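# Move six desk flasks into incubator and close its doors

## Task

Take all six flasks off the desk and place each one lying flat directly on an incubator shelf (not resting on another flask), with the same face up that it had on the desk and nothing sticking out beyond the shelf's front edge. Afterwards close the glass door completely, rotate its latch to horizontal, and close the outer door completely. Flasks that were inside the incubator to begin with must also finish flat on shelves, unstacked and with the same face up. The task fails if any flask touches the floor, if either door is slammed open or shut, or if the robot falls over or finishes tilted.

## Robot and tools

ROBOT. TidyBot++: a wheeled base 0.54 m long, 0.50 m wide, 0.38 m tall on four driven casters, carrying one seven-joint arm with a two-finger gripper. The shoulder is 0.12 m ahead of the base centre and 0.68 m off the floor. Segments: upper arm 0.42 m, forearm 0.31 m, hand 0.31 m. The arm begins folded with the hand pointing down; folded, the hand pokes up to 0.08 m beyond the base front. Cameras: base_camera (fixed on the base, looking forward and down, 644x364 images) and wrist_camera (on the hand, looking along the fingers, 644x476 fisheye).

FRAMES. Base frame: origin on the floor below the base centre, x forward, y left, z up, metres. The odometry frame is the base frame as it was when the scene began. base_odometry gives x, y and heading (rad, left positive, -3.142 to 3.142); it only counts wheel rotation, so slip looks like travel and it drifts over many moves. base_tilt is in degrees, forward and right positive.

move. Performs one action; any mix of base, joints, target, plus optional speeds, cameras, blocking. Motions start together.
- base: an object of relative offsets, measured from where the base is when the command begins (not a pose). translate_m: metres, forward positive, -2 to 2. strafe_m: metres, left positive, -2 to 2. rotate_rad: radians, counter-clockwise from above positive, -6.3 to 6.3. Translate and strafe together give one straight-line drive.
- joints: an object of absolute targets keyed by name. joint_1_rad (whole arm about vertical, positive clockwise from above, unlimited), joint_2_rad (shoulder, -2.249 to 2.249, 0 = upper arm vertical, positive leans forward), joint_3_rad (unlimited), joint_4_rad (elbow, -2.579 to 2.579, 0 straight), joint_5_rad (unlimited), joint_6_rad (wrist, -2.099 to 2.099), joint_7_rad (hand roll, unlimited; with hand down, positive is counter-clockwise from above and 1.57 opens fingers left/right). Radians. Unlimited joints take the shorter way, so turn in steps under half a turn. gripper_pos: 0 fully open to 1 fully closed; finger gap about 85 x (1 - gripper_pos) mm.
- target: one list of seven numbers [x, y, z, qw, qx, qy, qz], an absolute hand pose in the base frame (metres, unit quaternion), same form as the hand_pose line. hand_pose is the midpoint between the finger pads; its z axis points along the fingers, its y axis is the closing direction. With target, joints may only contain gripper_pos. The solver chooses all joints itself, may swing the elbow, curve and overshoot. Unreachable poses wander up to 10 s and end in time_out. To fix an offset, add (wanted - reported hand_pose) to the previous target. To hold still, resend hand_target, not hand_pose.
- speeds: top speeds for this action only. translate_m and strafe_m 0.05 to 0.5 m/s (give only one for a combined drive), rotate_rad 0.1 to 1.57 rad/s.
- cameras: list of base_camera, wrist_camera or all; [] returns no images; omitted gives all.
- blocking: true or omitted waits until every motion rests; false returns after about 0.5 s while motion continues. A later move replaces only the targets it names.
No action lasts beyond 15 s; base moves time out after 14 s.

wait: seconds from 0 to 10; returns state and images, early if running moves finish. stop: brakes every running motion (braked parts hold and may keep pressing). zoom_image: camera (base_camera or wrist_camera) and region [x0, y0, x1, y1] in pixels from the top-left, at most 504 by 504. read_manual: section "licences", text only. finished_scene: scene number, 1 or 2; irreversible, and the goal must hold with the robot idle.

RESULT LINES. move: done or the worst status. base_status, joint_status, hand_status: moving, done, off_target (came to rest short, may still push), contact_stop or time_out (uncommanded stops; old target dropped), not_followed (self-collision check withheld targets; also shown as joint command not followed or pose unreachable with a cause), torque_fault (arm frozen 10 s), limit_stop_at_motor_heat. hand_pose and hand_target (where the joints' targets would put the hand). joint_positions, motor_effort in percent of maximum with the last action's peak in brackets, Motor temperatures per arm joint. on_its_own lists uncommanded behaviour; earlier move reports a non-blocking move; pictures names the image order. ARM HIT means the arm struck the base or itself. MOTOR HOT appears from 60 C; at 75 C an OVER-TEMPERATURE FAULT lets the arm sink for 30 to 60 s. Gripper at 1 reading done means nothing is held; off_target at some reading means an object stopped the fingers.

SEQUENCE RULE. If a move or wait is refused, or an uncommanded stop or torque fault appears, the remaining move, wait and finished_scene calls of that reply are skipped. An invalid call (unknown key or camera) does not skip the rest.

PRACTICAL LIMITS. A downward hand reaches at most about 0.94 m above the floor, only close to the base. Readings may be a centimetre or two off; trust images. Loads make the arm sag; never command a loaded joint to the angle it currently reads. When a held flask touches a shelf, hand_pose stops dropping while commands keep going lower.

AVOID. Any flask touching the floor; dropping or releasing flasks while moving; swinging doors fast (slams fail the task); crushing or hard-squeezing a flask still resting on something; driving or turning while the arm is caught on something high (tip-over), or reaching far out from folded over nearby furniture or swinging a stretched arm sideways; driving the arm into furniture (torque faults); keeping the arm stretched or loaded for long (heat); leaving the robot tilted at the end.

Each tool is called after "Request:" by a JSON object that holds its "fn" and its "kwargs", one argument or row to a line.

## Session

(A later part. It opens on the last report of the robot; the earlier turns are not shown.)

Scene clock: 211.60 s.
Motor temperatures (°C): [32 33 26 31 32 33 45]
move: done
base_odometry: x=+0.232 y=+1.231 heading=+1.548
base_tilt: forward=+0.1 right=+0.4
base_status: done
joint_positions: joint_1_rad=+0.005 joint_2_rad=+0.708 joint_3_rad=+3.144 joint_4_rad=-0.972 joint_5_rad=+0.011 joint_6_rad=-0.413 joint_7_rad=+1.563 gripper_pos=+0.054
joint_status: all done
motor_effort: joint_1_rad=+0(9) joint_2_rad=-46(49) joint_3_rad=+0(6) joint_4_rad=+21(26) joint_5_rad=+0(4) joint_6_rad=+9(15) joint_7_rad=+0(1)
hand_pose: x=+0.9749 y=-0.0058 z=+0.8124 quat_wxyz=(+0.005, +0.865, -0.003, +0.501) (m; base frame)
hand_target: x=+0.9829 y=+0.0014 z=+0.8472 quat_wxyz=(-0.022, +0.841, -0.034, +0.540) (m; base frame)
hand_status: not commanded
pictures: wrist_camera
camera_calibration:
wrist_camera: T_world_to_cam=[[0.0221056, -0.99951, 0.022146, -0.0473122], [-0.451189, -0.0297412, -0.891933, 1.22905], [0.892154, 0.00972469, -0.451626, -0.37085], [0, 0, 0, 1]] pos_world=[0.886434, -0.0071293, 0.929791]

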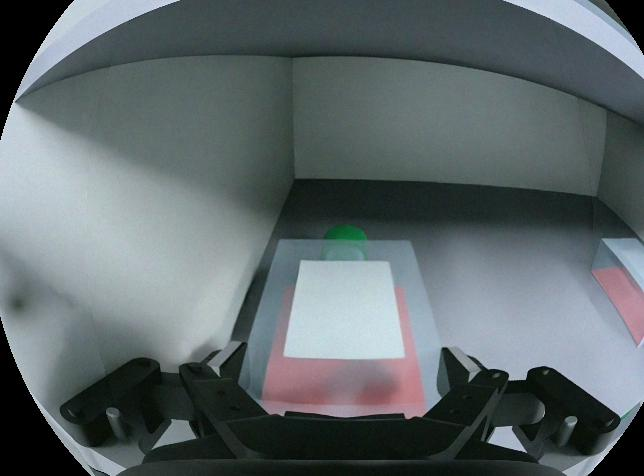

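Request:
{"fn": "move", "kwargs": {
  "base": {"strafe_m": -0.006},
  "joints": {"joint_2_rad": 0.70},
  "cameras": []
}}

Request:
{"fn": "zoom_image", "kwargs": {
  "camera": "wrist_camera",
  "region": [40, 150, 440, 450]
}}

Scene clock: 212.37 s.
Motor temperatures (°C): [32 33 26 31 32 33 45]
move: done
base_odometry: x=+0.238 y=+1.231 heading=+1.548
base_tilt: forward=+0.0 right=+0.3
base_status: done
joint_positions: joint_1_rad=+0.004 joint_2_rad=+0.711 joint_3_rad=+3.144 joint_4_rad=-0.972 joint_5_rad=+0.011 joint_6_rad=-0.413 joint_7_rad=+1.563 gripper_pos=+0.054
joint_status: all done
motor_effort: joint_1_rad=-1(4) joint_2_rad=-47(47) joint_3_rad=+0(2) joint_4_rad=+21(21) joint_5_rad=+0(1) joint_6_rad=+9(10) joint_7_rad=+0(1)
hand_pose: x=+0.9754 y=-0.0044 z=+0.8093 quat_wxyz=(+0.004, +0.866, -0.002, +0.499) (m; base frame)
hand_target: x=+0.9845 y=+0.0014 z=+0.8386 quat_wxyz=(-0.022, +0.843, -0.034, +0.536) (m; base frame)
hand_status: not commanded
pictures: none
No camera images: "cameras" was empty.

Scaled by 1.260.

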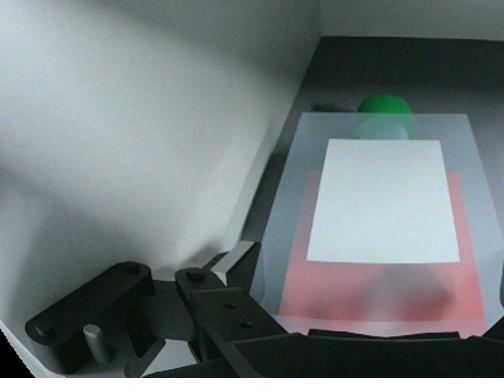

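Request:
{"fn": "move", "kwargs": {
  "joints": {"joint_2_rad": 0.713},
  "cameras": []
}}

Request:
{"fn": "move", "kwargs": {
  "joints": {"joint_2_rad": 0.723},
  "cameras": ["wrist_camera"]
}}

Scene clock: 214.27 s.
Motor temperatures (°C): [32 33 26 31 32 33 45]
move: done
base_odometry: x=+0.238 y=+1.231 heading=+1.548
base_tilt: forward=+0.1 right=+0.3
base_status: not commanded
joint_positions: joint_1_rad=+0.004 joint_2_rad=+0.720 joint_3_rad=+3.144 joint_4_rad=-0.972 joint_5_rad=+0.011 joint_6_rad=-0.411 joint_7_rad=+1.563 gripper_pos=+0.054
joint_status: all done
motor_effort: joint_1_rad=-1(1) joint_2_rad=-46(47) joint_3_rad=+0(1) joint_4_rad=+21(21) joint_5_rad=-1(1) joint_6_rad=+9(9) joint_7_rad=+0(1)
hand_pose: x=+0.9768 y=-0.0044 z=+0.8017 quat_wxyz=(+0.004, +0.868, -0.002, +0.496) (m; base frame)
hand_target: x=+0.9864 y=+0.0014 z=+0.8273 quat_wxyz=(-0.021, +0.847, -0.034, +0.530) (m; base frame)
hand_status: not commanded
pictures: none
No camera images: "cameras" was empty.

Scene clock: 214.77 s.
Motor temperatures (°C): [32 33 26 31 32 33 45]
move: done
base_odometry: x=+0.238 y=+1.231 heading=+1.548
base_tilt: forward=+0.1 right=+0.4
base_status: not commanded
joint_positions: joint_1_rad=+0.004 joint_2_rad=+0.722 joint_3_rad=+3.144 joint_4_rad=-0.972 joint_5_rad=+0.011 joint_6_rad=-0.409 joint_7_rad=+1.563 gripper_pos=+0.054
joint_status: all done
motor_effort: joint_1_rad=-1(1) joint_2_rad=-45(46) joint_3_rad=-1(1) joint_4_rad=+20(21) joint_5_rad=+0(1) joint_6_rad=+8(9) joint_7_rad=+0(1)
hand_pose: x=+0.9773 y=-0.0044 z=+0.8013 quat_wxyz=(+0.004, +0.868, -0.002, +0.497) (m; base frame)
hand_target: x=+0.9878 y=+0.0014 z=+0.8186 quat_wxyz=(-0.021, +0.850, -0.034, +0.526) (m; base frame)
hand_status: not commanded
pictures: wrist_camera
camera_calibration:
wrist_camera: T_world_to_cam=[[0.0240313, -0.999471, 0.0219181, -0.0473686], [-0.460286, -0.0305242, -0.887246, 1.22537], [0.887445, 0.0112331, -0.460776, -0.366015], [0, 0, 0, 1]] pos_world=[0.889975, -0.00582884, 0.919588]

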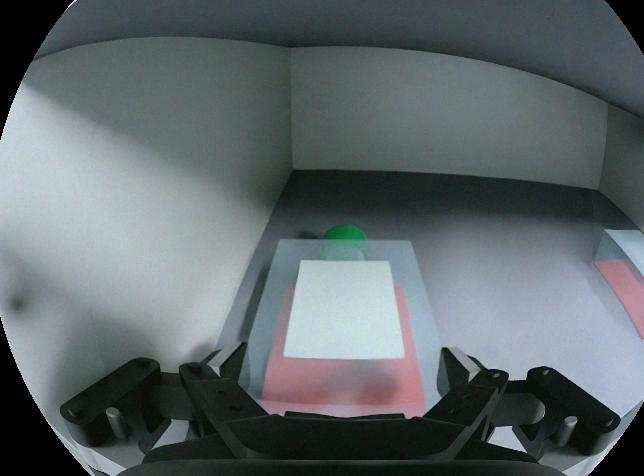

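Request:
{"fn": "move", "kwargs": {
  "joints": {"joint_2_rad": 0.735, "joint_6_rad": -0.318},
  "cameras": []
}}

Scene clock: 215.43 s.
Motor temperatures (°C): [32 33 26 31 32 33 45]
move: done
base_odometry: x=+0.238 y=+1.231 heading=+1.548
base_tilt: forward=+0.1 right=+0.4
base_status: not commanded
joint_positions: joint_1_rad=+0.004 joint_2_rad=+0.729 joint_3_rad=+3.144 joint_4_rad=-0.972 joint_5_rad=+0.011 joint_6_rad=-0.390 joint_7_rad=+1.563 gripper_pos=+0.054
joint_status: all done
motor_effort: joint_1_rad=-1(1) joint_2_rad=-45(45) joint_3_rad=-1(1) joint_4_rad=+19(20) joint_5_rad=-1(1) joint_6_rad=+8(9) joint_7_rad=+0(1)
hand_pose: x=+0.9810 y=-0.0043 z=+0.8002 quat_wxyz=(+0.004, +0.865, -0.002, +0.502) (m; base frame)
hand_target: x=+0.9918 y=+0.0014 z=+0.8129 quat_wxyz=(-0.021, +0.848, -0.034, +0.528) (m; base frame)
hand_status: not commanded
pictures: none
No camera images: "cameras" was empty.

Request:
{"fn": "move", "kwargs": {
  "joints": {"joint_2_rad": 0.745},
  "cameras": []
}}

Scene clock: 216.03 s.
Motor temperatures (°C): [32 33 26 31 32 33 45]
move: done
base_odometry: x=+0.238 y=+1.231 heading=+1.548
base_tilt: forward=+0.0 right=+0.3
base_status: not commanded
joint_positions: joint_1_rad=+0.004 joint_2_rad=+0.729 joint_3_rad=+3.144 joint_4_rad=-0.972 joint_5_rad=+0.011 joint_6_rad=-0.389 joint_7_rad=+1.563 gripper_pos=+0.054
joint_status: all done
motor_effort: joint_1_rad=-1(1) joint_2_rad=-43(45) joint_3_rad=-1(1) joint_4_rad=+19(20) joint_5_rad=-1(1) joint_6_rad=+8(8) joint_7_rad=+0(1)
hand_pose: x=+0.9813 y=-0.0043 z=+0.8001 quat_wxyz=(+0.004, +0.865, -0.002, +0.502) (m; base frame)
hand_target: x=+0.9931 y=+0.0014 z=+0.8042 quat_wxyz=(-0.021, +0.851, -0.034, +0.524) (m; base frame)
hand_status: not commanded
pictures: none
No camera images: "cameras" was empty.

Request:
{"fn": "move", "kwargs": {
  "joints": {"joint_2_rad": 0.722, "gripper_pos": 0},
  "cameras": ["wrist_camera"]
}}

Request:
{"fn": "move", "kwargs": {
  "base": {"translate_m": -0.09},
  "speeds": {"translate_m": 0.2},
  "cameras": ["wrist_camera"]
}}

Request:
{"fn": "move", "kwargs": {
  "joints": {"gripper_pos": 1},
  "cameras": []
}}

Request:
{"fn": "move", "kwargs": {
  "base": {"translate_m": 0.085},
  "speeds": {"translate_m": 0.12},
  "cameras": ["wrist_camera"]
}}

Scene clock: 216.93 s.
Motor temperatures (°C): [32 33 26 31 32 33 45]
move: done
base_odometry: x=+0.238 y=+1.231 heading=+1.548
base_tilt: forward=+0.1 right=+0.4
base_status: not commanded
joint_positions: joint_1_rad=+0.004 joint_2_rad=+0.732 joint_3_rad=+3.144 joint_4_rad=-0.972 joint_5_rad=+0.011 joint_6_rad=-0.389 joint_7_rad=+1.563 gripper_pos=+0.000
joint_status: all done
motor_effort: joint_1_rad=+0(1) joint_2_rad=-46(48) joint_3_rad=+0(1) joint_4_rad=+20(21) joint_5_rad=-1(1) joint_6_rad=+9(9) joint_7_rad=+0(1)
hand_pose: x=+0.9816 y=-0.0043 z=+0.7978 quat_wxyz=(+0.004, +0.866, -0.002, +0.501) (m; base frame)
hand_target: x=+0.9900 y=+0.0014 z=+0.8242 quat_wxyz=(-0.022, +0.845, -0.034, +0.534) (m; base frame)
hand_status: not commanded
pictures: wrist_camera
camera_calibration:
wrist_camera: T_world_to_cam=[[0.0240473, -0.999466, 0.0221387, -0.0475645], [-0.451924, -0.0306212, -0.891531, 1.21938], [0.891732, 0.011434, -0.452418, -0.382331], [0, 0, 0, 1]] pos_world=[0.893145, -0.0058288, 0.91519]

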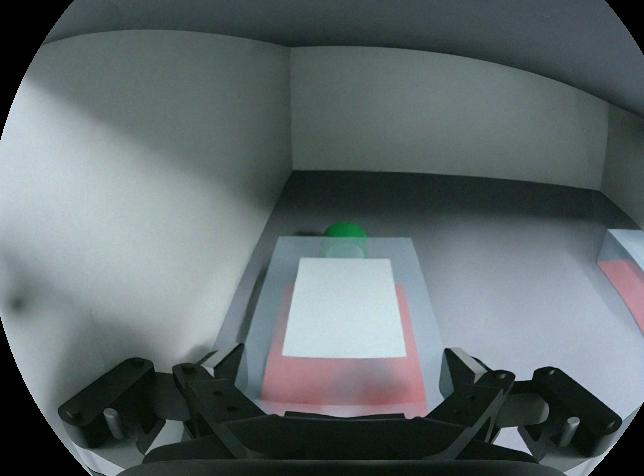

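Scene clock: 218.13 s.
Motor temperatures (°C): [32 33 26 31 32 33 45]
move: done
base_odometry: x=+0.236 y=+1.141 heading=+1.548
base_tilt: forward=+0.1 right=+0.3
base_status: done
joint_positions: joint_1_rad=+0.004 joint_2_rad=+0.731 joint_3_rad=+3.144 joint_4_rad=-0.972 joint_5_rad=+0.011 joint_6_rad=-0.389 joint_7_rad=+1.563 gripper_pos=+0.000
joint_status: not commanded
motor_effort: joint_1_rad=+0(4) joint_2_rad=-46(49) joint_3_rad=+0(3) joint_4_rad=+20(21) joint_5_rad=-1(2) joint_6_rad=+9(9) joint_7_rad=-1(1)
hand_pose: x=+0.9815 y=-0.0049 z=+0.7984 quat_wxyz=(+0.004, +0.865, -0.002, +0.501) (m; base frame)
hand_target: x=+0.9900 y=+0.0014 z=+0.8242 quat_wxyz=(-0.022, +0.845, -0.034, +0.534) (m; base frame)
hand_status: not commanded
pictures: wrist_camera
camera_calibration:
wrist_camera: T_world_to_cam=[[0.0233584, -0.999481, 0.0221684, -0.047485], [-0.451189, -0.030327, -0.891913, 1.21945], [0.892122, 0.0108315, -0.451664, -0.383048], [0, 0, 0, 1]] pos_world=[0.893039, -0.00632893, 0.915691]

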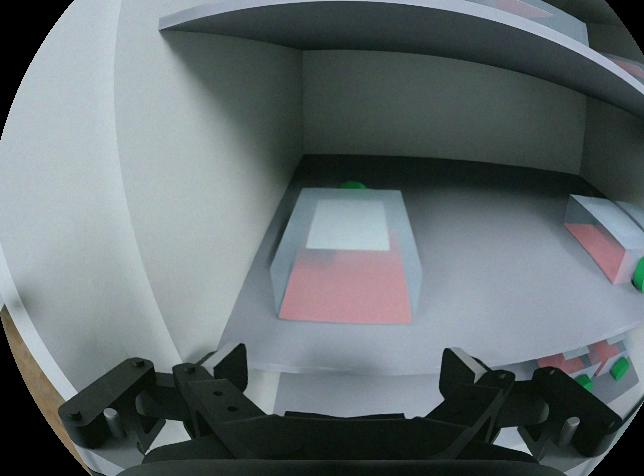

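Scene clock: 219.23 s.
Motor temperatures (°C): [32 33 26 31 32 33 45]
move: done
base_odometry: x=+0.236 y=+1.141 heading=+1.548
base_tilt: forward=+0.0 right=+0.3
base_status: not commanded
joint_positions: joint_1_rad=+0.004 joint_2_rad=+0.731 joint_3_rad=+3.144 joint_4_rad=-0.972 joint_5_rad=+0.011 joint_6_rad=-0.389 joint_7_rad=+1.563 gripper_pos=+0.999
joint_status: all done
motor_effort: joint_1_rad=+0(1) joint_2_rad=-46(47) joint_3_rad=+0(1) joint_4_rad=+20(20) joint_5_rad=-1(1) joint_6_rad=+9(9) joint_7_rad=+0(1)
hand_pose: x=+0.9815 y=-0.0049 z=+0.7984 quat_wxyz=(+0.004, +0.865, -0.002, +0.501) (m; base frame)
hand_target: x=+0.9900 y=+0.0014 z=+0.8242 quat_wxyz=(-0.022, +0.845, -0.034, +0.534) (m; base frame)
hand_status: not commanded
pictures: none
No camera images: "cameras" was empty.

Scene clock: 220.50 s.
Motor temperatures (°C): [32 33 26 31 32 33 45]
move: done
base_odometry: x=+0.238 y=+1.226 heading=+1.548
base_tilt: forward=+0.1 right=+0.3
base_status: done
joint_positions: joint_1_rad=+0.004 joint_2_rad=+0.733 joint_3_rad=+3.144 joint_4_rad=-0.972 joint_5_rad=+0.011 joint_6_rad=-0.388 joint_7_rad=+1.563 gripper_pos=+0.999
joint_status: not commanded
motor_effort: joint_1_rad=-1(2) joint_2_rad=-46(48) joint_3_rad=-1(2) joint_4_rad=+20(21) joint_5_rad=-1(1) joint_6_rad=+9(9) joint_7_rad=+1(1)
hand_pose: x=+0.9817 y=-0.0049 z=+0.7972 quat_wxyz=(+0.004, +0.866, -0.002, +0.500) (m; base frame)
hand_target: x=+0.9900 y=+0.0014 z=+0.8242 quat_wxyz=(-0.022, +0.845, -0.034, +0.534) (m; base frame)
hand_status: not commanded
pictures: wrist_camera
camera_calibration:
wrist_camera: T_world_to_cam=[[0.0233857, -0.999481, 0.0221422, -0.0474704], [-0.452265, -0.0303291, -0.891368, 1.21916], [0.891577, 0.0108311, -0.45274, -0.382299], [0, 0, 0, 1]] pos_world=[0.893343, -0.00632892, 0.91469]

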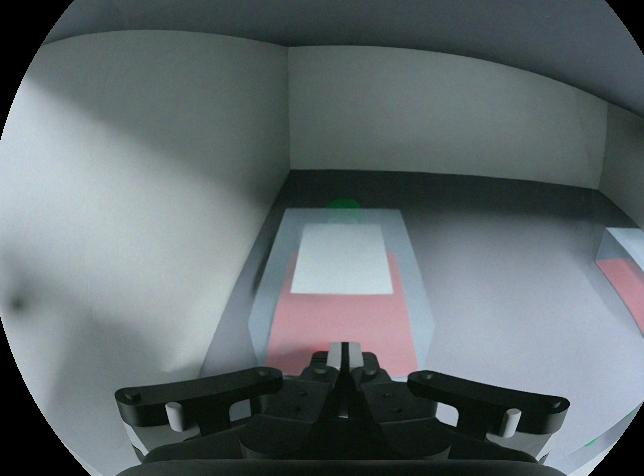

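Request:
{"fn": "move", "kwargs": {
  "base": {"translate_m": -0.33},
  "cameras": ["wrist_camera"]
}}

Request:
{"fn": "move", "kwargs": {
  "base": {"translate_m": -0.627, "strafe_m": 1.237, "rotate_rad": 2.172},
  "speeds": {"rotate_rad": 1.2},
  "joints": {"joint_2_rad": 0.0, "joint_4_rad": -0.6, "joint_6_rad": -1.5, "gripper_pos": 0},
  "cameras": ["wrist_camera"]
}}

Scene clock: 226.33 s.
Motor temperatures (°C): [32 33 26 31 32 33 45]
move: done
base_odometry: x=+0.231 y=+0.896 heading=+1.548
base_tilt: forward=+0.1 right=+0.3
base_status: done
joint_positions: joint_1_rad=+0.003 joint_2_rad=+0.731 joint_3_rad=+3.144 joint_4_rad=-0.972 joint_5_rad=+0.011 joint_6_rad=-0.388 joint_7_rad=+1.563 gripper_pos=+0.999
joint_status: not commanded
motor_effort: joint_1_rad=-1(3) joint_2_rad=-45(48) joint_3_rad=+0(2) joint_4_rad=+20(21) joint_5_rad=+0(1) joint_6_rad=+9(9) joint_7_rad=+0(1)
hand_pose: x=+0.9815 y=-0.0040 z=+0.7987 quat_wxyz=(+0.004, +0.865, -0.002, +0.501) (m; base frame)
hand_target: x=+0.9900 y=+0.0014 z=+0.8242 quat_wxyz=(-0.022, +0.845, -0.034, +0.534) (m; base frame)
hand_status: not commanded
pictures: wrist_camera
camera_calibration:
wrist_camera: T_world_to_cam=[[0.0244637, -0.999455, 0.0221675, -0.0476757], [-0.450633, -0.0308183, -0.892177, 1.21944], [0.892374, 0.0118366, -0.451141, -0.383532], [0, 0, 0, 1]] pos_world=[0.892942, -0.00552871, 0.915991]

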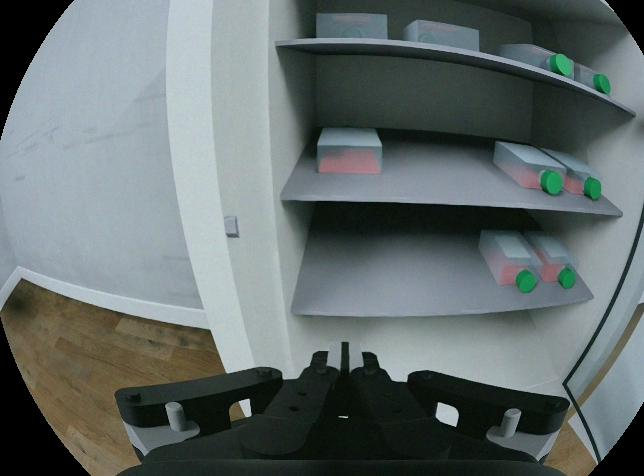

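Scene clock: 230.93 s.
Motor temperatures (°C): [32 33 26 31 32 33 45]
move: done
base_odometry: x=-1.020 y=+0.297 heading=-2.562
base_tilt: forward=+0.1 right=+0.4
base_status: done
joint_positions: joint_1_rad=-0.012 joint_2_rad=+0.009 joint_3_rad=+3.138 joint_4_rad=-0.608 joint_5_rad=+0.011 joint_6_rad=-1.423 joint_7_rad=+1.563 gripper_pos=+0.000
joint_status: all done
motor_effort: joint_1_rad=+0(10) joint_2_rad=-14(52) joint_3_rad=+1(5) joint_4_rad=+14(23) joint_5_rad=-1(2) joint_6_rad=+9(10) joint_7_rad=+1(1)
hand_pose: x=+0.5823 y=+0.0053 z=+1.2182 quat_wxyz=(-0.001, +0.852, +0.001, +0.523) (m; base frame)
hand_target: x=+0.5652 y=+0.0014 z=+1.2049 quat_wxyz=(-0.020, +0.867, -0.035, +0.497) (m; base frame)
hand_status: not commanded
pictures: wrist_camera
camera_calibration:
wrist_camera: T_world_to_cam=[[0.0342806, -0.999257, 0.017629, -0.0381311], [-0.40375, -0.0299826, -0.914378, 1.41385], [0.914227, 0.0242278, -0.404478, 0.0922427], [0, 0, 0, 1]] pos_world=[0.487818, 0.00205336, 1.33077]

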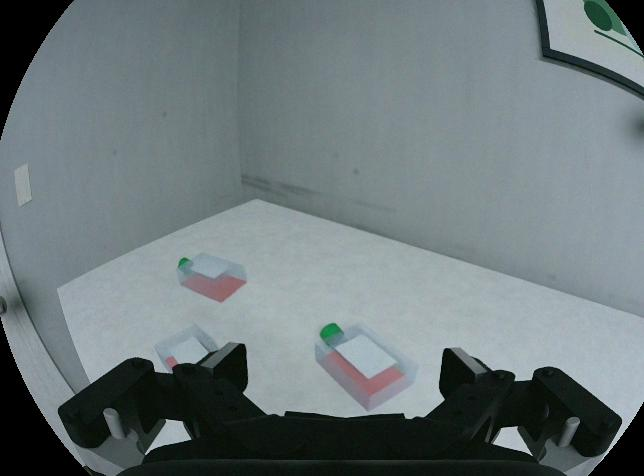

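Request:
{"fn": "zoom_image", "kwargs": {
  "camera": "wrist_camera",
  "region": [280, 290, 460, 425]
}}

Request:
{"fn": "zoom_image", "kwargs": {
  "camera": "wrist_camera",
  "region": [120, 230, 300, 365]
}}

Scaled by 2.800.

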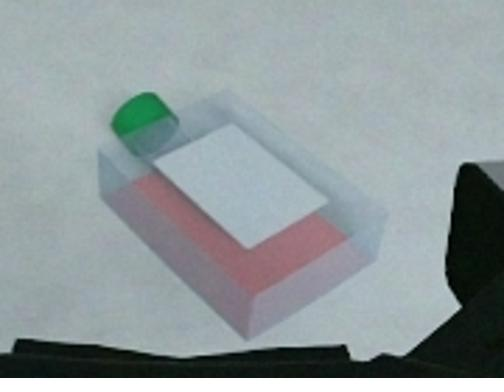

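Scaled by 2.800.

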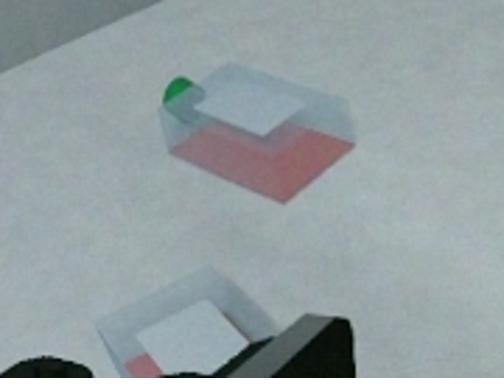

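Request:
{"fn": "move", "kwargs": {
  "base": {"strafe_m": -0.0355},
  "joints": {"joint_2_rad": 0.385, "joint_4_rad": -0.715, "joint_5_rad": -0.84, "joint_6_rad": -1.215, "joint_7_rad": 2.446},
  "cameras": ["wrist_camera"]
}}

Scene clock: 235.20 s.
Motor temperatures (°C): [32 33 26 31 32 33 45]
move: done
base_odometry: x=-1.040 y=+0.326 heading=-2.562
base_tilt: forward=+0.1 right=+0.4
base_status: done
joint_positions: joint_1_rad=-0.002 joint_2_rad=+0.396 joint_3_rad=+3.139 joint_4_rad=-0.710 joint_5_rad=-0.795 joint_6_rad=-1.294 joint_7_rad=+2.364 gripper_pos=+0.000
joint_status: all done
motor_effort: joint_1_rad=-1(3) joint_2_rad=-31(38) joint_3_rad=-2(3) joint_4_rad=+17(19) joint_5_rad=-6(7) joint_6_rad=+6(10) joint_7_rad=+1(2)
hand_pose: x=+0.7311 y=+0.2175 z=+1.0624 quat_wxyz=(-0.228, +0.778, +0.367, +0.457) (m; base frame)
hand_target: x=+0.7420 y=+0.2185 z=+1.0902 quat_wxyz=(-0.213, +0.747, +0.376, +0.505) (m; base frame)
hand_status: not commanded
pictures: wrist_camera
camera_calibration:
wrist_camera: T_world_to_cam=[[0.798614, -0.601842, -0.000753449, -0.454037], [-0.260127, -0.344047, -0.9022, 1.28821], [0.542723, 0.720706, -0.431316, 0.0366626], [0, 0, 0, 1]] pos_world=[0.677802, 0.143523, 1.1777]

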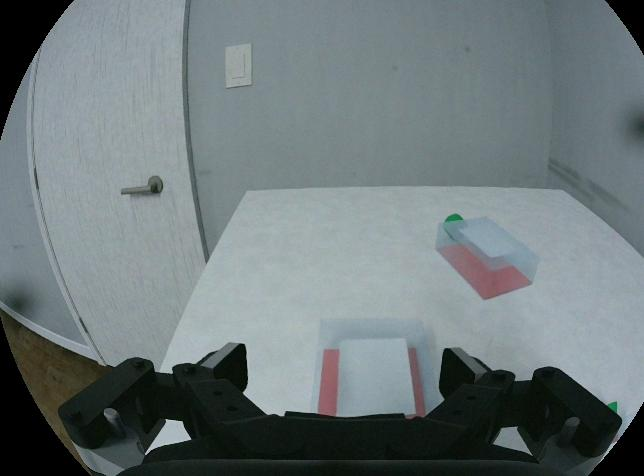

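Request:
{"fn": "zoom_image", "kwargs": {
  "camera": "wrist_camera",
  "region": [224, 270, 464, 450]
}}

Scaled by 2.100.

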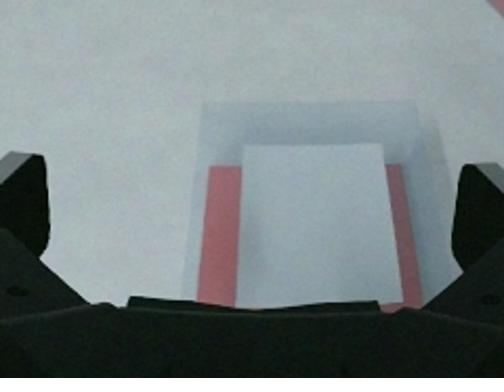

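Request:
{"fn": "zoom_image", "kwargs": {
  "camera": "wrist_camera",
  "region": [304, 300, 446, 406]
}}

Scaled by 3.549.

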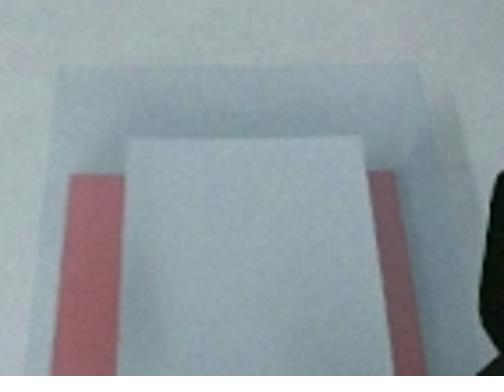

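Request:
{"fn": "move", "kwargs": {
  "base": {"translate_m": 0.0145, "strafe_m": 0.0156, "rotate_rad": -0.025},
  "joints": {"joint_2_rad": 0.347, "joint_4_rad": -0.903, "joint_5_rad": -0.875, "joint_6_rad": -1.13, "joint_7_rad": 2.575},
  "cameras": ["wrist_camera"]
}}

Request:
{"fn": "zoom_image", "kwargs": {
  "camera": "wrist_camera",
  "region": [224, 250, 464, 430]
}}

Scene clock: 239.03 s.
Motor temperatures (°C): [32 33 26 31 32 33 45]
move: done
base_odometry: x=-1.044 y=+0.306 heading=-2.587
base_tilt: forward=+0.0 right=+0.5
base_status: done
joint_positions: joint_1_rad=+0.001 joint_2_rad=+0.366 joint_3_rad=+3.139 joint_4_rad=-0.891 joint_5_rad=-0.832 joint_6_rad=-1.210 joint_7_rad=+2.494 gripper_pos=+0.000
joint_status: all done
motor_effort: joint_1_rad=+0(4) joint_2_rad=-32(34) joint_3_rad=-2(3) joint_4_rad=+17(18) joint_5_rad=-6(8) joint_6_rad=+6(8) joint_7_rad=+1(2)
hand_pose: x=+0.7332 y=+0.2171 z=+1.0197 quat_wxyz=(-0.228, +0.777, +0.376, +0.451) (m; base frame)
hand_target: x=+0.7433 y=+0.2173 z=+1.0475 quat_wxyz=(-0.209, +0.749, +0.382, +0.499) (m; base frame)
hand_status: not commanded
pictures: wrist_camera
camera_calibration:
wrist_camera: T_world_to_cam=[[0.808977, -0.587831, 0.00332968, -0.470883], [-0.257646, -0.359654, -0.89681, 1.24618], [0.52837, 0.724641, -0.442403, 0.0383253], [0, 0, 0, 1]] pos_world=[0.681758, 0.143623, 1.13611]

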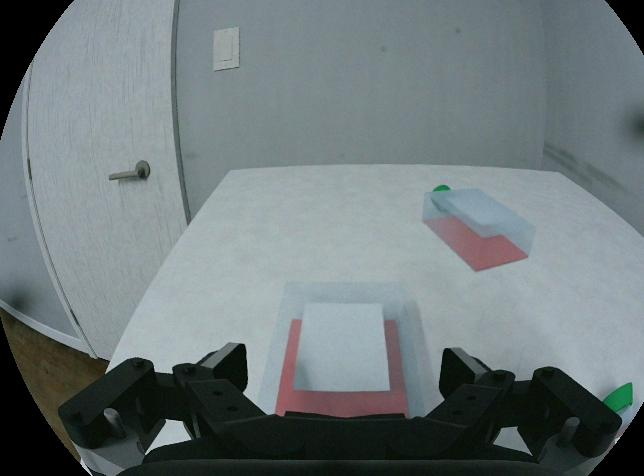

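Scaled by 2.100.

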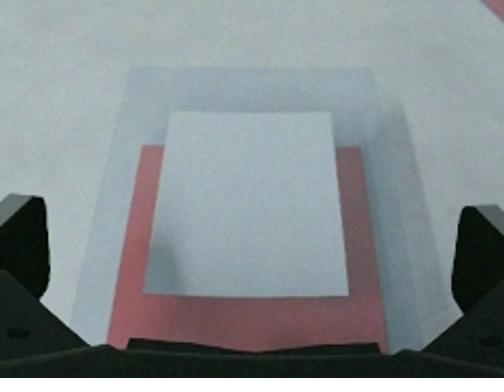

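Request:
{"fn": "move", "kwargs": {
  "joints": {"joint_2_rad": 0.31, "joint_4_rad": -1.078, "joint_5_rad": -0.915, "joint_6_rad": -1.031, "joint_7_rad": 2.713},
  "cameras": ["wrist_camera"]
}}

Request:
{"fn": "zoom_image", "kwargs": {
  "camera": "wrist_camera",
  "region": [224, 250, 464, 430]
}}

Scene clock: 241.23 s.
Motor temperatures (°C): [32 33 26 31 32 33 45]
move: done
base_odometry: x=-1.044 y=+0.306 heading=-2.587
base_tilt: forward=+0.0 right=+0.3
base_status: not commanded
joint_positions: joint_1_rad=+0.001 joint_2_rad=+0.332 joint_3_rad=+3.139 joint_4_rad=-1.064 joint_5_rad=-0.871 joint_6_rad=-1.113 joint_7_rad=+2.630 gripper_pos=+0.000
joint_status: all done
motor_effort: joint_1_rad=+0(1) joint_2_rad=-31(32) joint_3_rad=-1(2) joint_4_rad=+18(19) joint_5_rad=-6(8) joint_6_rad=+5(6) joint_7_rad=+0(2)
hand_pose: x=+0.7322 y=+0.2154 z=+0.9816 quat_wxyz=(-0.219, +0.773, +0.384, +0.455) (m; base frame)
hand_target: x=+0.7434 y=+0.2129 z=+1.0089 quat_wxyz=(-0.194, +0.748, +0.388, +0.502) (m; base frame)
hand_status: not commanded
pictures: wrist_camera
camera_calibration:
wrist_camera: T_world_to_cam=[[0.811742, -0.583306, 0.0287976, -0.498963], [-0.238803, -0.376514, -0.895103, 1.19921], [0.532962, 0.719716, -0.444928, 0.0234463], [0, 0, 0, 1]] pos_world=[0.678908, 0.143597, 1.09822]

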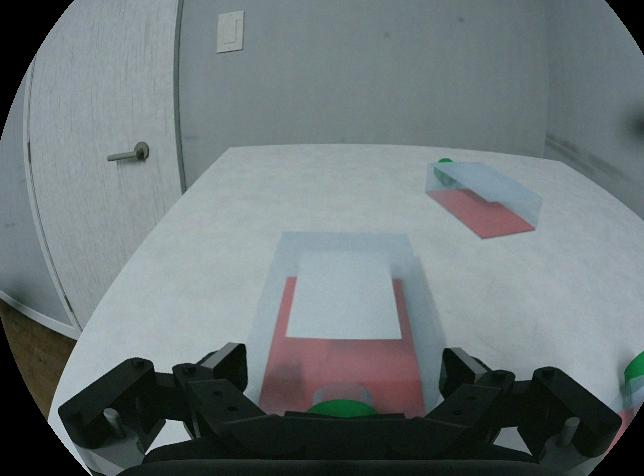

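Scaled by 2.100.

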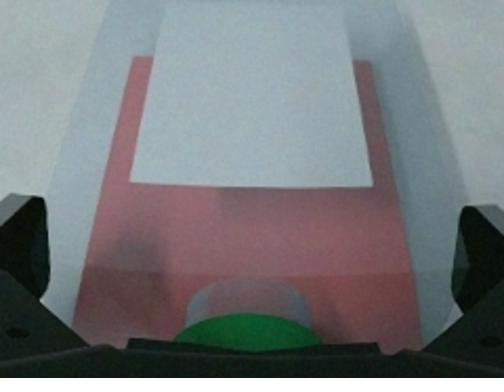

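Request:
{"fn": "move", "kwargs": {
  "joints": {"gripper_pos": 0.2},
  "cameras": ["wrist_camera"]
}}

Scene clock: 241.97 s.
Motor temperatures (°C): [32 33 26 31 32 33 45]
move: off_target
base_odometry: x=-1.044 y=+0.306 heading=-2.587
base_tilt: forward=+0.0 right=+0.3
base_status: not commanded
joint_positions: joint_1_rad=+0.001 joint_2_rad=+0.329 joint_3_rad=+3.139 joint_4_rad=-1.065 joint_5_rad=-0.873 joint_6_rad=-1.111 joint_7_rad=+2.632 gripper_pos=+0.071
joint_status: gripper_pos off_target (ended at +0.071, target +0.200)
motor_effort: joint_1_rad=-1(1) joint_2_rad=-31(32) joint_3_rad=-1(2) joint_4_rad=+18(19) joint_5_rad=-7(7) joint_6_rad=+5(5) joint_7_rad=+0(1)
hand_pose: x=+0.7317 y=+0.2156 z=+0.9835 quat_wxyz=(-0.218, +0.772, +0.384, +0.456) (m; base frame)
hand_target: x=+0.7434 y=+0.2129 z=+1.0089 quat_wxyz=(-0.194, +0.748, +0.388, +0.502) (m; base frame)
hand_status: not commanded
pictures: wrist_camera
camera_calibration:
wrist_camera: T_world_to_cam=[[0.811488, -0.58352, 0.0314928, -0.50095], [-0.235065, -0.37529, -0.896606, 1.19935], [0.535007, 0.720182, -0.441708, 0.0197139], [0, 0, 0, 1]] pos_world=[0.677894, 0.143592, 1.09983]

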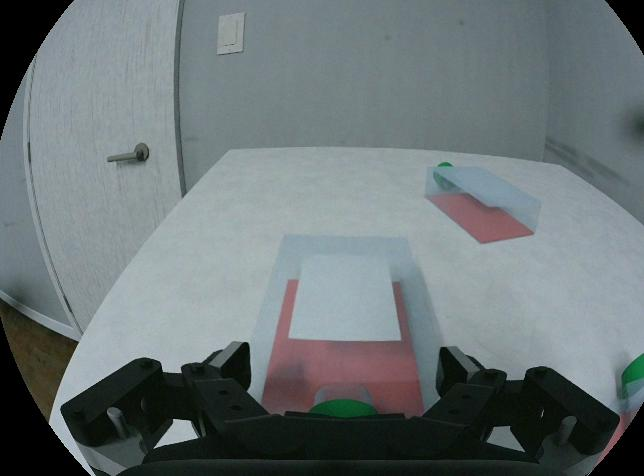

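Request:
{"fn": "move", "kwargs": {
  "joints": {"joint_2_rad": 0.335, "joint_4_rad": -0.96, "joint_5_rad": -0.81, "joint_6_rad": -1.23, "joint_7_rad": 2.47, "gripper_pos": 0.25},
  "cameras": []
}}

Request:
{"fn": "move", "kwargs": {
  "joints": {"joint_2_rad": 0.35, "joint_4_rad": -0.608, "joint_5_rad": -0.72, "joint_6_rad": -1.463, "joint_7_rad": 2.216},
  "cameras": ["wrist_camera"]
}}

Scene clock: 243.43 s.
Motor temperatures (°C): [32 33 26 31 32 33 45]
move: off_target
base_odometry: x=-1.044 y=+0.306 heading=-2.587
base_tilt: forward=+0.1 right=+0.4
base_status: not commanded
joint_positions: joint_1_rad=+0.001 joint_2_rad=+0.338 joint_3_rad=+3.139 joint_4_rad=-0.973 joint_5_rad=-0.845 joint_6_rad=-1.171 joint_7_rad=+2.535 gripper_pos=+0.071
joint_status: gripper_pos off_target (ended at +0.071, target +0.250); the others done
motor_effort: joint_1_rad=-1(2) joint_2_rad=-31(34) joint_3_rad=-1(2) joint_4_rad=+18(20) joint_5_rad=-6(7) joint_6_rad=+5(6) joint_7_rad=-1(2)
hand_pose: x=+0.7280 y=+0.2163 z=+1.0071 quat_wxyz=(-0.226, +0.777, +0.375, +0.451) (m; base frame)
hand_target: x=+0.7149 y=+0.2137 z=+0.9987 quat_wxyz=(-0.233, +0.794, +0.369, +0.422) (m; base frame)
hand_status: not commanded
pictures: none
No camera images: "cameras" was empty.

Scene clock: 244.93 s.
Motor temperatures (°C): [32 33 26 31 32 33 45]
move: done
base_odometry: x=-1.044 y=+0.306 heading=-2.587
base_tilt: forward=+0.1 right=+0.3
base_status: not commanded
joint_positions: joint_1_rad=+0.001 joint_2_rad=+0.351 joint_3_rad=+3.139 joint_4_rad=-0.623 joint_5_rad=-0.766 joint_6_rad=-1.386 joint_7_rad=+2.299 gripper_pos=+0.071
joint_status: all done
motor_effort: joint_1_rad=-1(1) joint_2_rad=-30(34) joint_3_rad=-1(2) joint_4_rad=+16(20) joint_5_rad=-5(8) joint_6_rad=+7(8) joint_7_rad=+0(2)
hand_pose: x=+0.6945 y=+0.2138 z=+1.1041 quat_wxyz=(-0.217, +0.774, +0.377, +0.461) (m; base frame)
hand_target: x=+0.6815 y=+0.2053 z=+1.0870 quat_wxyz=(-0.219, +0.803, +0.361, +0.421) (m; base frame)
hand_status: not commanded
pictures: wrist_camera
camera_calibration:
wrist_camera: T_world_to_cam=[[0.802142, -0.596391, 0.0297728, -0.464363], [-0.237945, -0.364969, -0.9001, 1.30175], [0.547678, 0.714923, -0.434665, 0.0786675], [0, 0, 0, 1]] pos_world=[0.639146, 0.141915, 1.21972]

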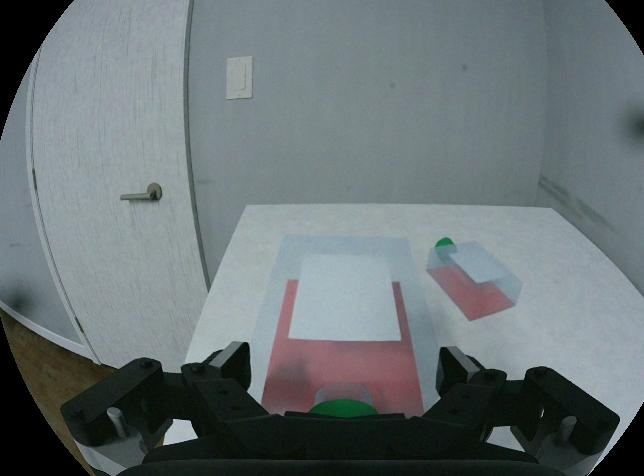

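Request:
{"fn": "move", "kwargs": {
  "base": {"translate_m": -1.5515, "strafe_m": 0.1416, "rotate_rad": -2.147},
  "speeds": {"translate_m": 0.45, "rotate_rad": 0.65},
  "joints": {"joint_2_rad": 0.28, "joint_4_rad": -0.82, "joint_5_rad": 0.06, "joint_6_rad": -0.89, "joint_7_rad": 1.483},
  "blocking": false,
  "cameras": []
}}

Request:
{"fn": "wait", "kwargs": {
  "seconds": 2.0,
  "cameras": ["wrist_camera"]
}}

Scene clock: 246.67 s.
Motor temperatures (°C): [32 33 26 31 32 33 45]
move: moving
base_odometry: x=-0.996 y=+0.329 heading=-2.737
base_tilt: forward=+0.1 right=+0.4
base_status: translate_m moving; strafe_m moving; rotate_rad moving
joint_positions: joint_1_rad=-0.010 joint_2_rad=+0.337 joint_3_rad=+3.139 joint_4_rad=-0.708 joint_5_rad=-0.389 joint_6_rad=-1.224 joint_7_rad=+1.939 gripper_pos=+0.071
joint_status: joint_2_rad moving; joint_4_rad moving; joint_5_rad moving; joint_6_rad moving; joint_7_rad moving
motor_effort: joint_1_rad=+3(5) joint_2_rad=-35(35) joint_3_rad=+0(2) joint_4_rad=+19(19) joint_5_rad=-3(5) joint_6_rad=+8(10) joint_7_rad=+1(2)
hand_pose: x=+0.7558 y=+0.1200 z=+1.0556 quat_wxyz=(-0.116, +0.870, +0.185, +0.442) (m; base frame)
hand_target: x=+0.7668 y=+0.0831 z=+1.0737 quat_wxyz=(-0.089, +0.871, +0.115, +0.470) (m; base frame)
hand_status: not commanded
pictures: none
No camera images: "cameras" was empty.

Scene clock: 248.67 s.
Motor temperatures (°C): [32 33 26 31 32 33 45]
earlier move: moving
base_odometry: x=-0.236 y=+0.709 heading=+2.245
base_tilt: forward=+0.0 right=+0.4
base_status: translate_m moving; strafe_m moving; rotate_rad moving
joint_positions: joint_1_rad=+0.000 joint_2_rad=+0.301 joint_3_rad=+3.139 joint_4_rad=-0.813 joint_5_rad=+0.014 joint_6_rad=-0.972 joint_7_rad=+1.564 gripper_pos=+0.071
joint_status: all done
motor_effort: joint_1_rad=+0(5) joint_2_rad=-32(39) joint_3_rad=+0(2) joint_4_rad=+19(21) joint_5_rad=+0(5) joint_6_rad=+9(10) joint_7_rad=+0(2)
hand_pose: x=+0.7966 y=-0.0009 z=+1.0688 quat_wxyz=(+0.004, +0.864, -0.002, +0.503) (m; base frame)
hand_target: x=+0.7996 y=-0.0132 z=+1.1024 quat_wxyz=(+0.006, +0.838, -0.034, +0.545) (m; base frame)
hand_status: not commanded
wait: 2.00 s; no rest
pictures: wrist_camera
camera_calibration:
wrist_camera: T_world_to_cam=[[0.0245839, -0.999429, 0.0231828, -0.0472034], [-0.446105, -0.0317202, -0.894418, 1.37602], [0.894643, 0.0116464, -0.44663, -0.1033], [0, 0, 0, 1]] pos_world=[0.707426, -0.00232572, 1.1857]

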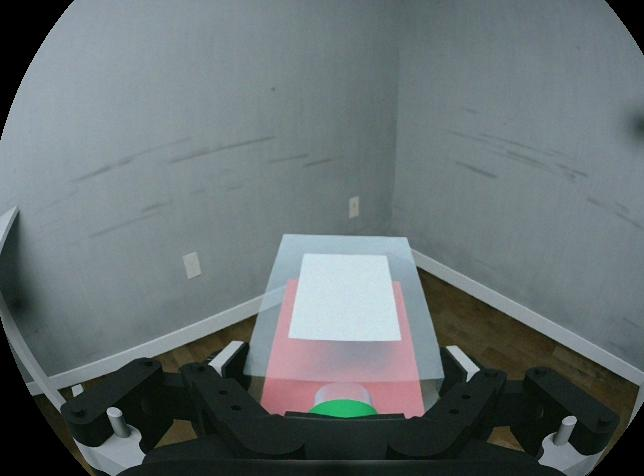

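Request:
{"fn": "move", "kwargs": {
  "joints": {"joint_2_rad": 0.68, "joint_4_rad": -0.903, "joint_6_rad": -0.431},
  "cameras": ["wrist_camera"]
}}

Scene clock: 251.10 s.
Motor temperatures (°C): [32 33 26 31 32 33 45]
move: done
base_odometry: x=+0.350 y=+1.002 heading=+1.548
base_tilt: forward=+0.1 right=+0.3
base_status: done
joint_positions: joint_1_rad=+0.009 joint_2_rad=+0.697 joint_3_rad=+3.146 joint_4_rad=-0.907 joint_5_rad=+0.022 joint_6_rad=-0.514 joint_7_rad=+1.563 gripper_pos=+0.071
joint_status: all done
motor_effort: joint_1_rad=-1(8) joint_2_rad=-46(55) joint_3_rad=+0(4) joint_4_rad=+21(24) joint_5_rad=-1(2) joint_6_rad=+9(10) joint_7_rad=+0(2)
hand_pose: x=+0.9690 y=-0.0119 z=+0.8320 quat_wxyz=(+0.012, +0.872, -0.002, +0.490) (m; base frame)
hand_target: x=+0.9791 y=-0.0064 z=+0.8719 quat_wxyz=(+0.002, +0.845, -0.021, +0.535) (m; base frame)
hand_status: not commanded
pictures: wrist_camera
camera_calibration:
wrist_camera: T_world_to_cam=[[0.0169901, -0.999271, 0.0341955, -0.0587351], [-0.474533, -0.0381621, -0.87941, 1.25575], [0.880074, -0.00128565, -0.474835, -0.325774], [0, 0, 0, 1]] pos_world=[0.883597, -0.0111892, 0.951635]

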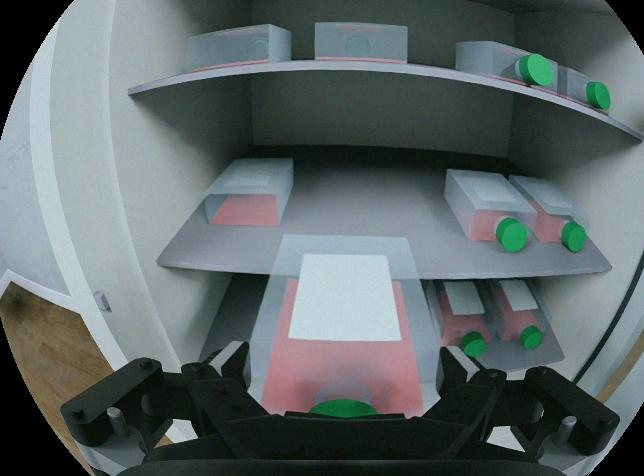

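Request:
{"fn": "move", "kwargs": {
  "base": {"translate_m": 0.226},
  "speeds": {"translate_m": 0.3},
  "joints": {"joint_2_rad": 0.69, "joint_4_rad": -0.975, "joint_6_rad": -0.33},
  "cameras": ["wrist_camera"]
}}

Scene clock: 253.00 s.
Motor temperatures (°C): [32 33 26 31 32 33 45]
move: done
base_odometry: x=+0.355 y=+1.228 heading=+1.548
base_tilt: forward=+0.1 right=+0.3
base_status: done
joint_positions: joint_1_rad=+0.008 joint_2_rad=+0.704 joint_3_rad=+3.146 joint_4_rad=-0.968 joint_5_rad=+0.022 joint_6_rad=-0.409 joint_7_rad=+1.563 gripper_pos=+0.071
joint_status: all done
motor_effort: joint_1_rad=-1(3) joint_2_rad=-46(48) joint_3_rad=+0(1) joint_4_rad=+20(22) joint_5_rad=+0(1) joint_6_rad=+9(11) joint_7_rad=+0(1)
hand_pose: x=+0.9756 y=-0.0111 z=+0.8184 quat_wxyz=(+0.011, +0.863, -0.001, +0.505) (m; base frame)
hand_target: x=+0.9835 y=-0.0047 z=+0.8488 quat_wxyz=(+0.000, +0.840, -0.018, +0.543) (m; base frame)
hand_status: not commanded
pictures: wrist_camera
camera_calibration:
wrist_camera: T_world_to_cam=[[0.0184624, -0.999214, 0.0350864, -0.0597319], [-0.442139, -0.039634, -0.89607, 1.22886], [0.896756, 0.00103056, -0.442524, -0.380767], [0, 0, 0, 1]] pos_world=[0.885886, -0.0105877, 0.934745]

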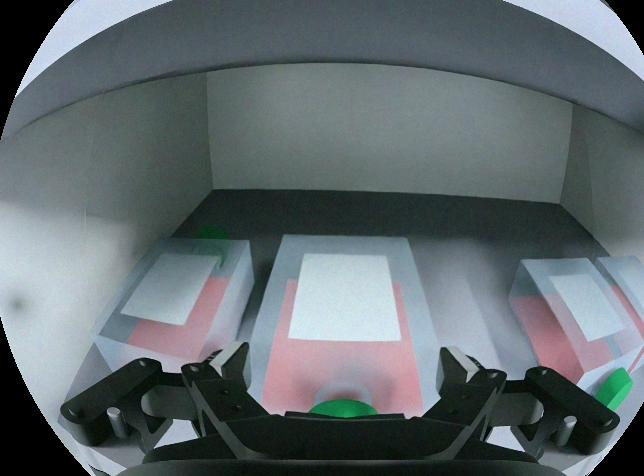

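Request:
{"fn": "move", "kwargs": {
  "joints": {"joint_2_rad": 0.712},
  "cameras": []
}}

Request:
{"fn": "move", "kwargs": {
  "joints": {"joint_2_rad": 0.724},
  "cameras": []
}}

Request:
{"fn": "move", "kwargs": {
  "joints": {"joint_2_rad": 0.734},
  "cameras": ["wrist_camera"]
}}

Scene clock: 253.97 s.
Motor temperatures (°C): [32 33 26 31 32 33 45]
move: done
base_odometry: x=+0.355 y=+1.228 heading=+1.548
base_tilt: forward=+0.2 right=+0.4
base_status: not commanded
joint_positions: joint_1_rad=+0.008 joint_2_rad=+0.720 joint_3_rad=+3.146 joint_4_rad=-0.969 joint_5_rad=+0.022 joint_6_rad=-0.405 joint_7_rad=+1.563 gripper_pos=+0.071
joint_status: all done
motor_effort: joint_1_rad=+0(1) joint_2_rad=-46(48) joint_3_rad=+0(1) joint_4_rad=+20(21) joint_5_rad=-1(1) joint_6_rad=+8(9) joint_7_rad=+0(1)
hand_pose: x=+0.9782 y=-0.0111 z=+0.8052 quat_wxyz=(+0.011, +0.866, -0.001, +0.500) (m; base frame)
hand_target: x=+0.9870 y=-0.0047 z=+0.8297 quat_wxyz=(+0.000, +0.846, -0.018, +0.533) (m; base frame)
hand_status: not commanded
pictures: none
No camera images: "cameras" was empty.

Scene clock: 254.53 s.
Motor temperatures (°C): [32 33 26 31 32 33 45]
move: done
base_odometry: x=+0.355 y=+1.228 heading=+1.548
base_tilt: forward=+0.1 right=+0.3
base_status: not commanded
joint_positions: joint_1_rad=+0.008 joint_2_rad=+0.723 joint_3_rad=+3.146 joint_4_rad=-0.969 joint_5_rad=+0.022 joint_6_rad=-0.402 joint_7_rad=+1.563 gripper_pos=+0.071
joint_status: all done
motor_effort: joint_1_rad=-1(1) joint_2_rad=-45(46) joint_3_rad=+0(1) joint_4_rad=+19(20) joint_5_rad=-1(1) joint_6_rad=+8(9) joint_7_rad=+0(2)
hand_pose: x=+0.9790 y=-0.0111 z=+0.8041 quat_wxyz=(+0.011, +0.866, -0.001, +0.500) (m; base frame)
hand_target: x=+0.9887 y=-0.0047 z=+0.8193 quat_wxyz=(+0.000, +0.849, -0.018, +0.528) (m; base frame)
hand_status: not commanded
pictures: none
No camera images: "cameras" was empty.

Scene clock: 255.07 s.
Motor temperatures (°C): [32 33 26 31 32 33 45]
move: done
base_odometry: x=+0.355 y=+1.228 heading=+1.548
base_tilt: forward=+0.1 right=+0.4
base_status: not commanded
joint_positions: joint_1_rad=+0.008 joint_2_rad=+0.725 joint_3_rad=+3.146 joint_4_rad=-0.969 joint_5_rad=+0.022 joint_6_rad=-0.399 joint_7_rad=+1.563 gripper_pos=+0.071
joint_status: all done
motor_effort: joint_1_rad=-1(1) joint_2_rad=-43(45) joint_3_rad=+0(1) joint_4_rad=+19(19) joint_5_rad=-1(1) joint_6_rad=+7(8) joint_7_rad=+0(1)
hand_pose: x=+0.9797 y=-0.0111 z=+0.8032 quat_wxyz=(+0.011, +0.866, -0.001, +0.501) (m; base frame)
hand_target: x=+0.9900 y=-0.0047 z=+0.8106 quat_wxyz=(+0.000, +0.851, -0.018, +0.524) (m; base frame)
hand_status: not commanded
pictures: wrist_camera
camera_calibration:
wrist_camera: T_world_to_cam=[[0.0190186, -0.999214, 0.034793, -0.0595633], [-0.451805, -0.0396327, -0.891236, 1.22279], [0.891914, 0.00123036, -0.452204, -0.378652], [0, 0, 0, 1]] pos_world=[0.891323, -0.010588, 0.920642]

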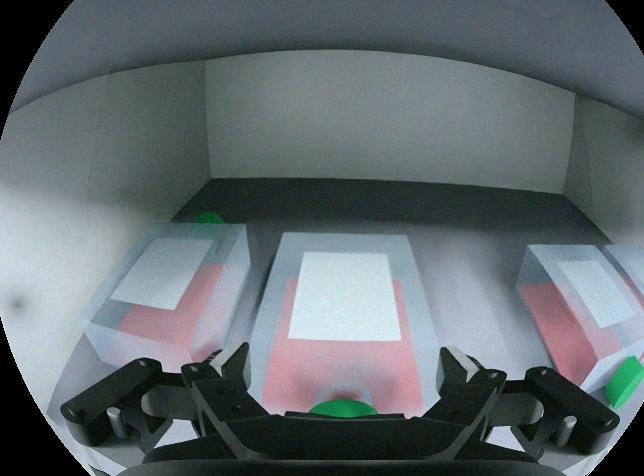

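Request:
{"fn": "move", "kwargs": {
  "joints": {"joint_2_rad": 0.714, "gripper_pos": 0},
  "cameras": ["wrist_camera"]
}}

Request:
{"fn": "move", "kwargs": {
  "base": {"translate_m": -0.1},
  "speeds": {"translate_m": 0.2},
  "cameras": ["wrist_camera"]
}}

Request:
{"fn": "move", "kwargs": {
  "joints": {"gripper_pos": 1},
  "cameras": []
}}

Request:
{"fn": "move", "kwargs": {
  "base": {"translate_m": 0.09},
  "speeds": {"translate_m": 0.12},
  "cameras": ["wrist_camera"]
}}

Scene clock: 256.00 s.
Motor temperatures (°C): [32 33 26 31 32 33 45]
move: done
base_odometry: x=+0.355 y=+1.228 heading=+1.548
base_tilt: forward=+0.1 right=+0.3
base_status: not commanded
joint_positions: joint_1_rad=+0.008 joint_2_rad=+0.724 joint_3_rad=+3.146 joint_4_rad=-0.969 joint_5_rad=+0.022 joint_6_rad=-0.399 joint_7_rad=+1.563 gripper_pos=+0.000
joint_status: all done
motor_effort: joint_1_rad=+0(1) joint_2_rad=-46(47) joint_3_rad=+0(0) joint_4_rad=+20(21) joint_5_rad=+0(1) joint_6_rad=+8(9) joint_7_rad=+0(1)
hand_pose: x=+0.9797 y=-0.0111 z=+0.8036 quat_wxyz=(+0.011, +0.865, -0.001, +0.501) (m; base frame)
hand_target: x=+0.9873 y=-0.0047 z=+0.8280 quat_wxyz=(+0.000, +0.846, -0.018, +0.533) (m; base frame)
hand_status: not commanded
pictures: wrist_camera
camera_calibration:
wrist_camera: T_world_to_cam=[[0.0188188, -0.999229, 0.0344474, -0.0591748], [-0.451413, -0.0392335, -0.891452, 1.22282], [0.892117, 0.00122607, -0.451803, -0.378887], [0, 0, 0, 1]] pos_world=[0.891121, -0.0106892, 0.920941]

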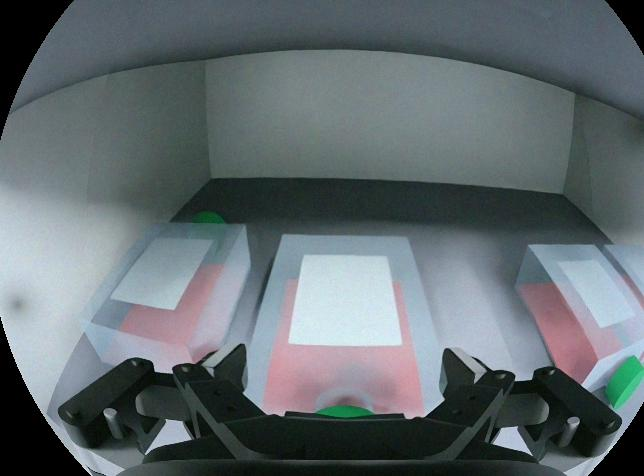

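Scene clock: 257.20 s.
Motor temperatures (°C): [32 33 26 31 32 33 45]
move: done
base_odometry: x=+0.353 y=+1.129 heading=+1.548
base_tilt: forward=+0.0 right=+0.3
base_status: done
joint_positions: joint_1_rad=+0.008 joint_2_rad=+0.724 joint_3_rad=+3.146 joint_4_rad=-0.969 joint_5_rad=+0.022 joint_6_rad=-0.399 joint_7_rad=+1.563 gripper_pos=+0.000
joint_status: not commanded
motor_effort: joint_1_rad=-1(3) joint_2_rad=-45(48) joint_3_rad=+0(1) joint_4_rad=+20(21) joint_5_rad=+0(1) joint_6_rad=+8(9) joint_7_rad=+0(1)
hand_pose: x=+0.9797 y=-0.0106 z=+0.8035 quat_wxyz=(+0.011, +0.865, -0.001, +0.501) (m; base frame)
hand_target: x=+0.9873 y=-0.0047 z=+0.8280 quat_wxyz=(+0.000, +0.846, -0.018, +0.533) (m; base frame)
hand_status: not commanded
pictures: wrist_camera
camera_calibration:
wrist_camera: T_world_to_cam=[[0.0193995, -0.999217, 0.034481, -0.0592253], [-0.451391, -0.0395258, -0.891451, 1.22286], [0.892115, 0.00172924, -0.451804, -0.378971], [0, 0, 0, 1]] pos_world=[0.891223, -0.010189, 0.920941]

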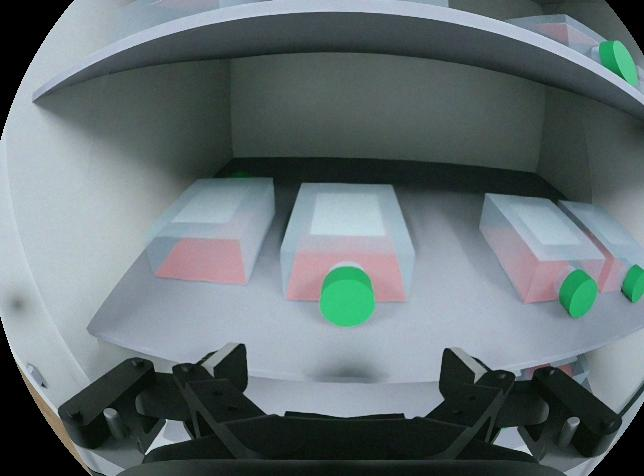

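Scene clock: 258.30 s.
Motor temperatures (°C): [32 33 26 31 32 33 45]
move: done
base_odometry: x=+0.353 y=+1.129 heading=+1.548
base_tilt: forward=+0.1 right=+0.3
base_status: not commanded
joint_positions: joint_1_rad=+0.008 joint_2_rad=+0.724 joint_3_rad=+3.146 joint_4_rad=-0.969 joint_5_rad=+0.022 joint_6_rad=-0.399 joint_7_rad=+1.563 gripper_pos=+0.999
joint_status: all done
motor_effort: joint_1_rad=+0(1) joint_2_rad=-46(46) joint_3_rad=+0(1) joint_4_rad=+20(20) joint_5_rad=+0(1) joint_6_rad=+9(9) joint_7_rad=+0(1)
hand_pose: x=+0.9797 y=-0.0106 z=+0.8035 quat_wxyz=(+0.011, +0.865, -0.001, +0.501) (m; base frame)
hand_target: x=+0.9873 y=-0.0047 z=+0.8280 quat_wxyz=(+0.000, +0.846, -0.018, +0.533) (m; base frame)
hand_status: not commanded
pictures: none
No camera images: "cameras" was empty.

Scene clock: 259.67 s.
Motor temperatures (°C): [32 33 26 31 32 33 45]
move: done
base_odometry: x=+0.355 y=+1.219 heading=+1.547
base_tilt: forward=+0.0 right=+0.3
base_status: done
joint_positions: joint_1_rad=+0.008 joint_2_rad=+0.725 joint_3_rad=+3.146 joint_4_rad=-0.969 joint_5_rad=+0.022 joint_6_rad=-0.399 joint_7_rad=+1.563 gripper_pos=+0.999
joint_status: not commanded
motor_effort: joint_1_rad=-1(2) joint_2_rad=-45(47) joint_3_rad=+0(1) joint_4_rad=+20(21) joint_5_rad=+0(1) joint_6_rad=+9(9) joint_7_rad=+0(1)
hand_pose: x=+0.9797 y=-0.0102 z=+0.8031 quat_wxyz=(+0.011, +0.866, -0.001, +0.501) (m; base frame)
hand_target: x=+0.9873 y=-0.0047 z=+0.8280 quat_wxyz=(+0.000, +0.846, -0.018, +0.533) (m; base frame)
hand_status: not commanded
pictures: wrist_camera
camera_calibration:
wrist_camera: T_world_to_cam=[[0.0198661, -0.999208, 0.0344656, -0.0593152], [-0.451851, -0.039724, -0.891208, 1.22275], [0.891872, 0.00213152, -0.452283, -0.378584], [0, 0, 0, 1]] pos_world=[0.891327, -0.0098889, 0.920541]

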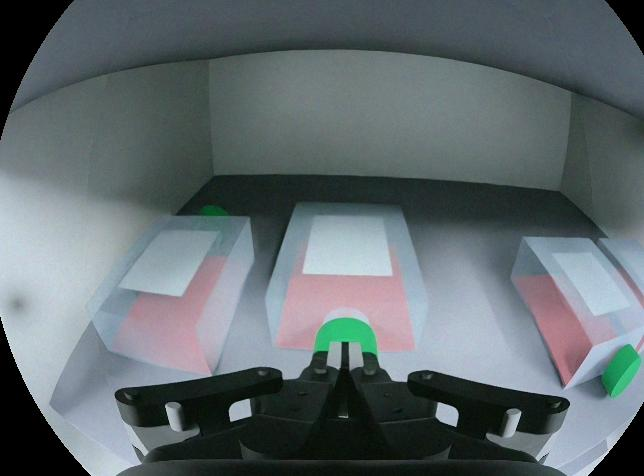

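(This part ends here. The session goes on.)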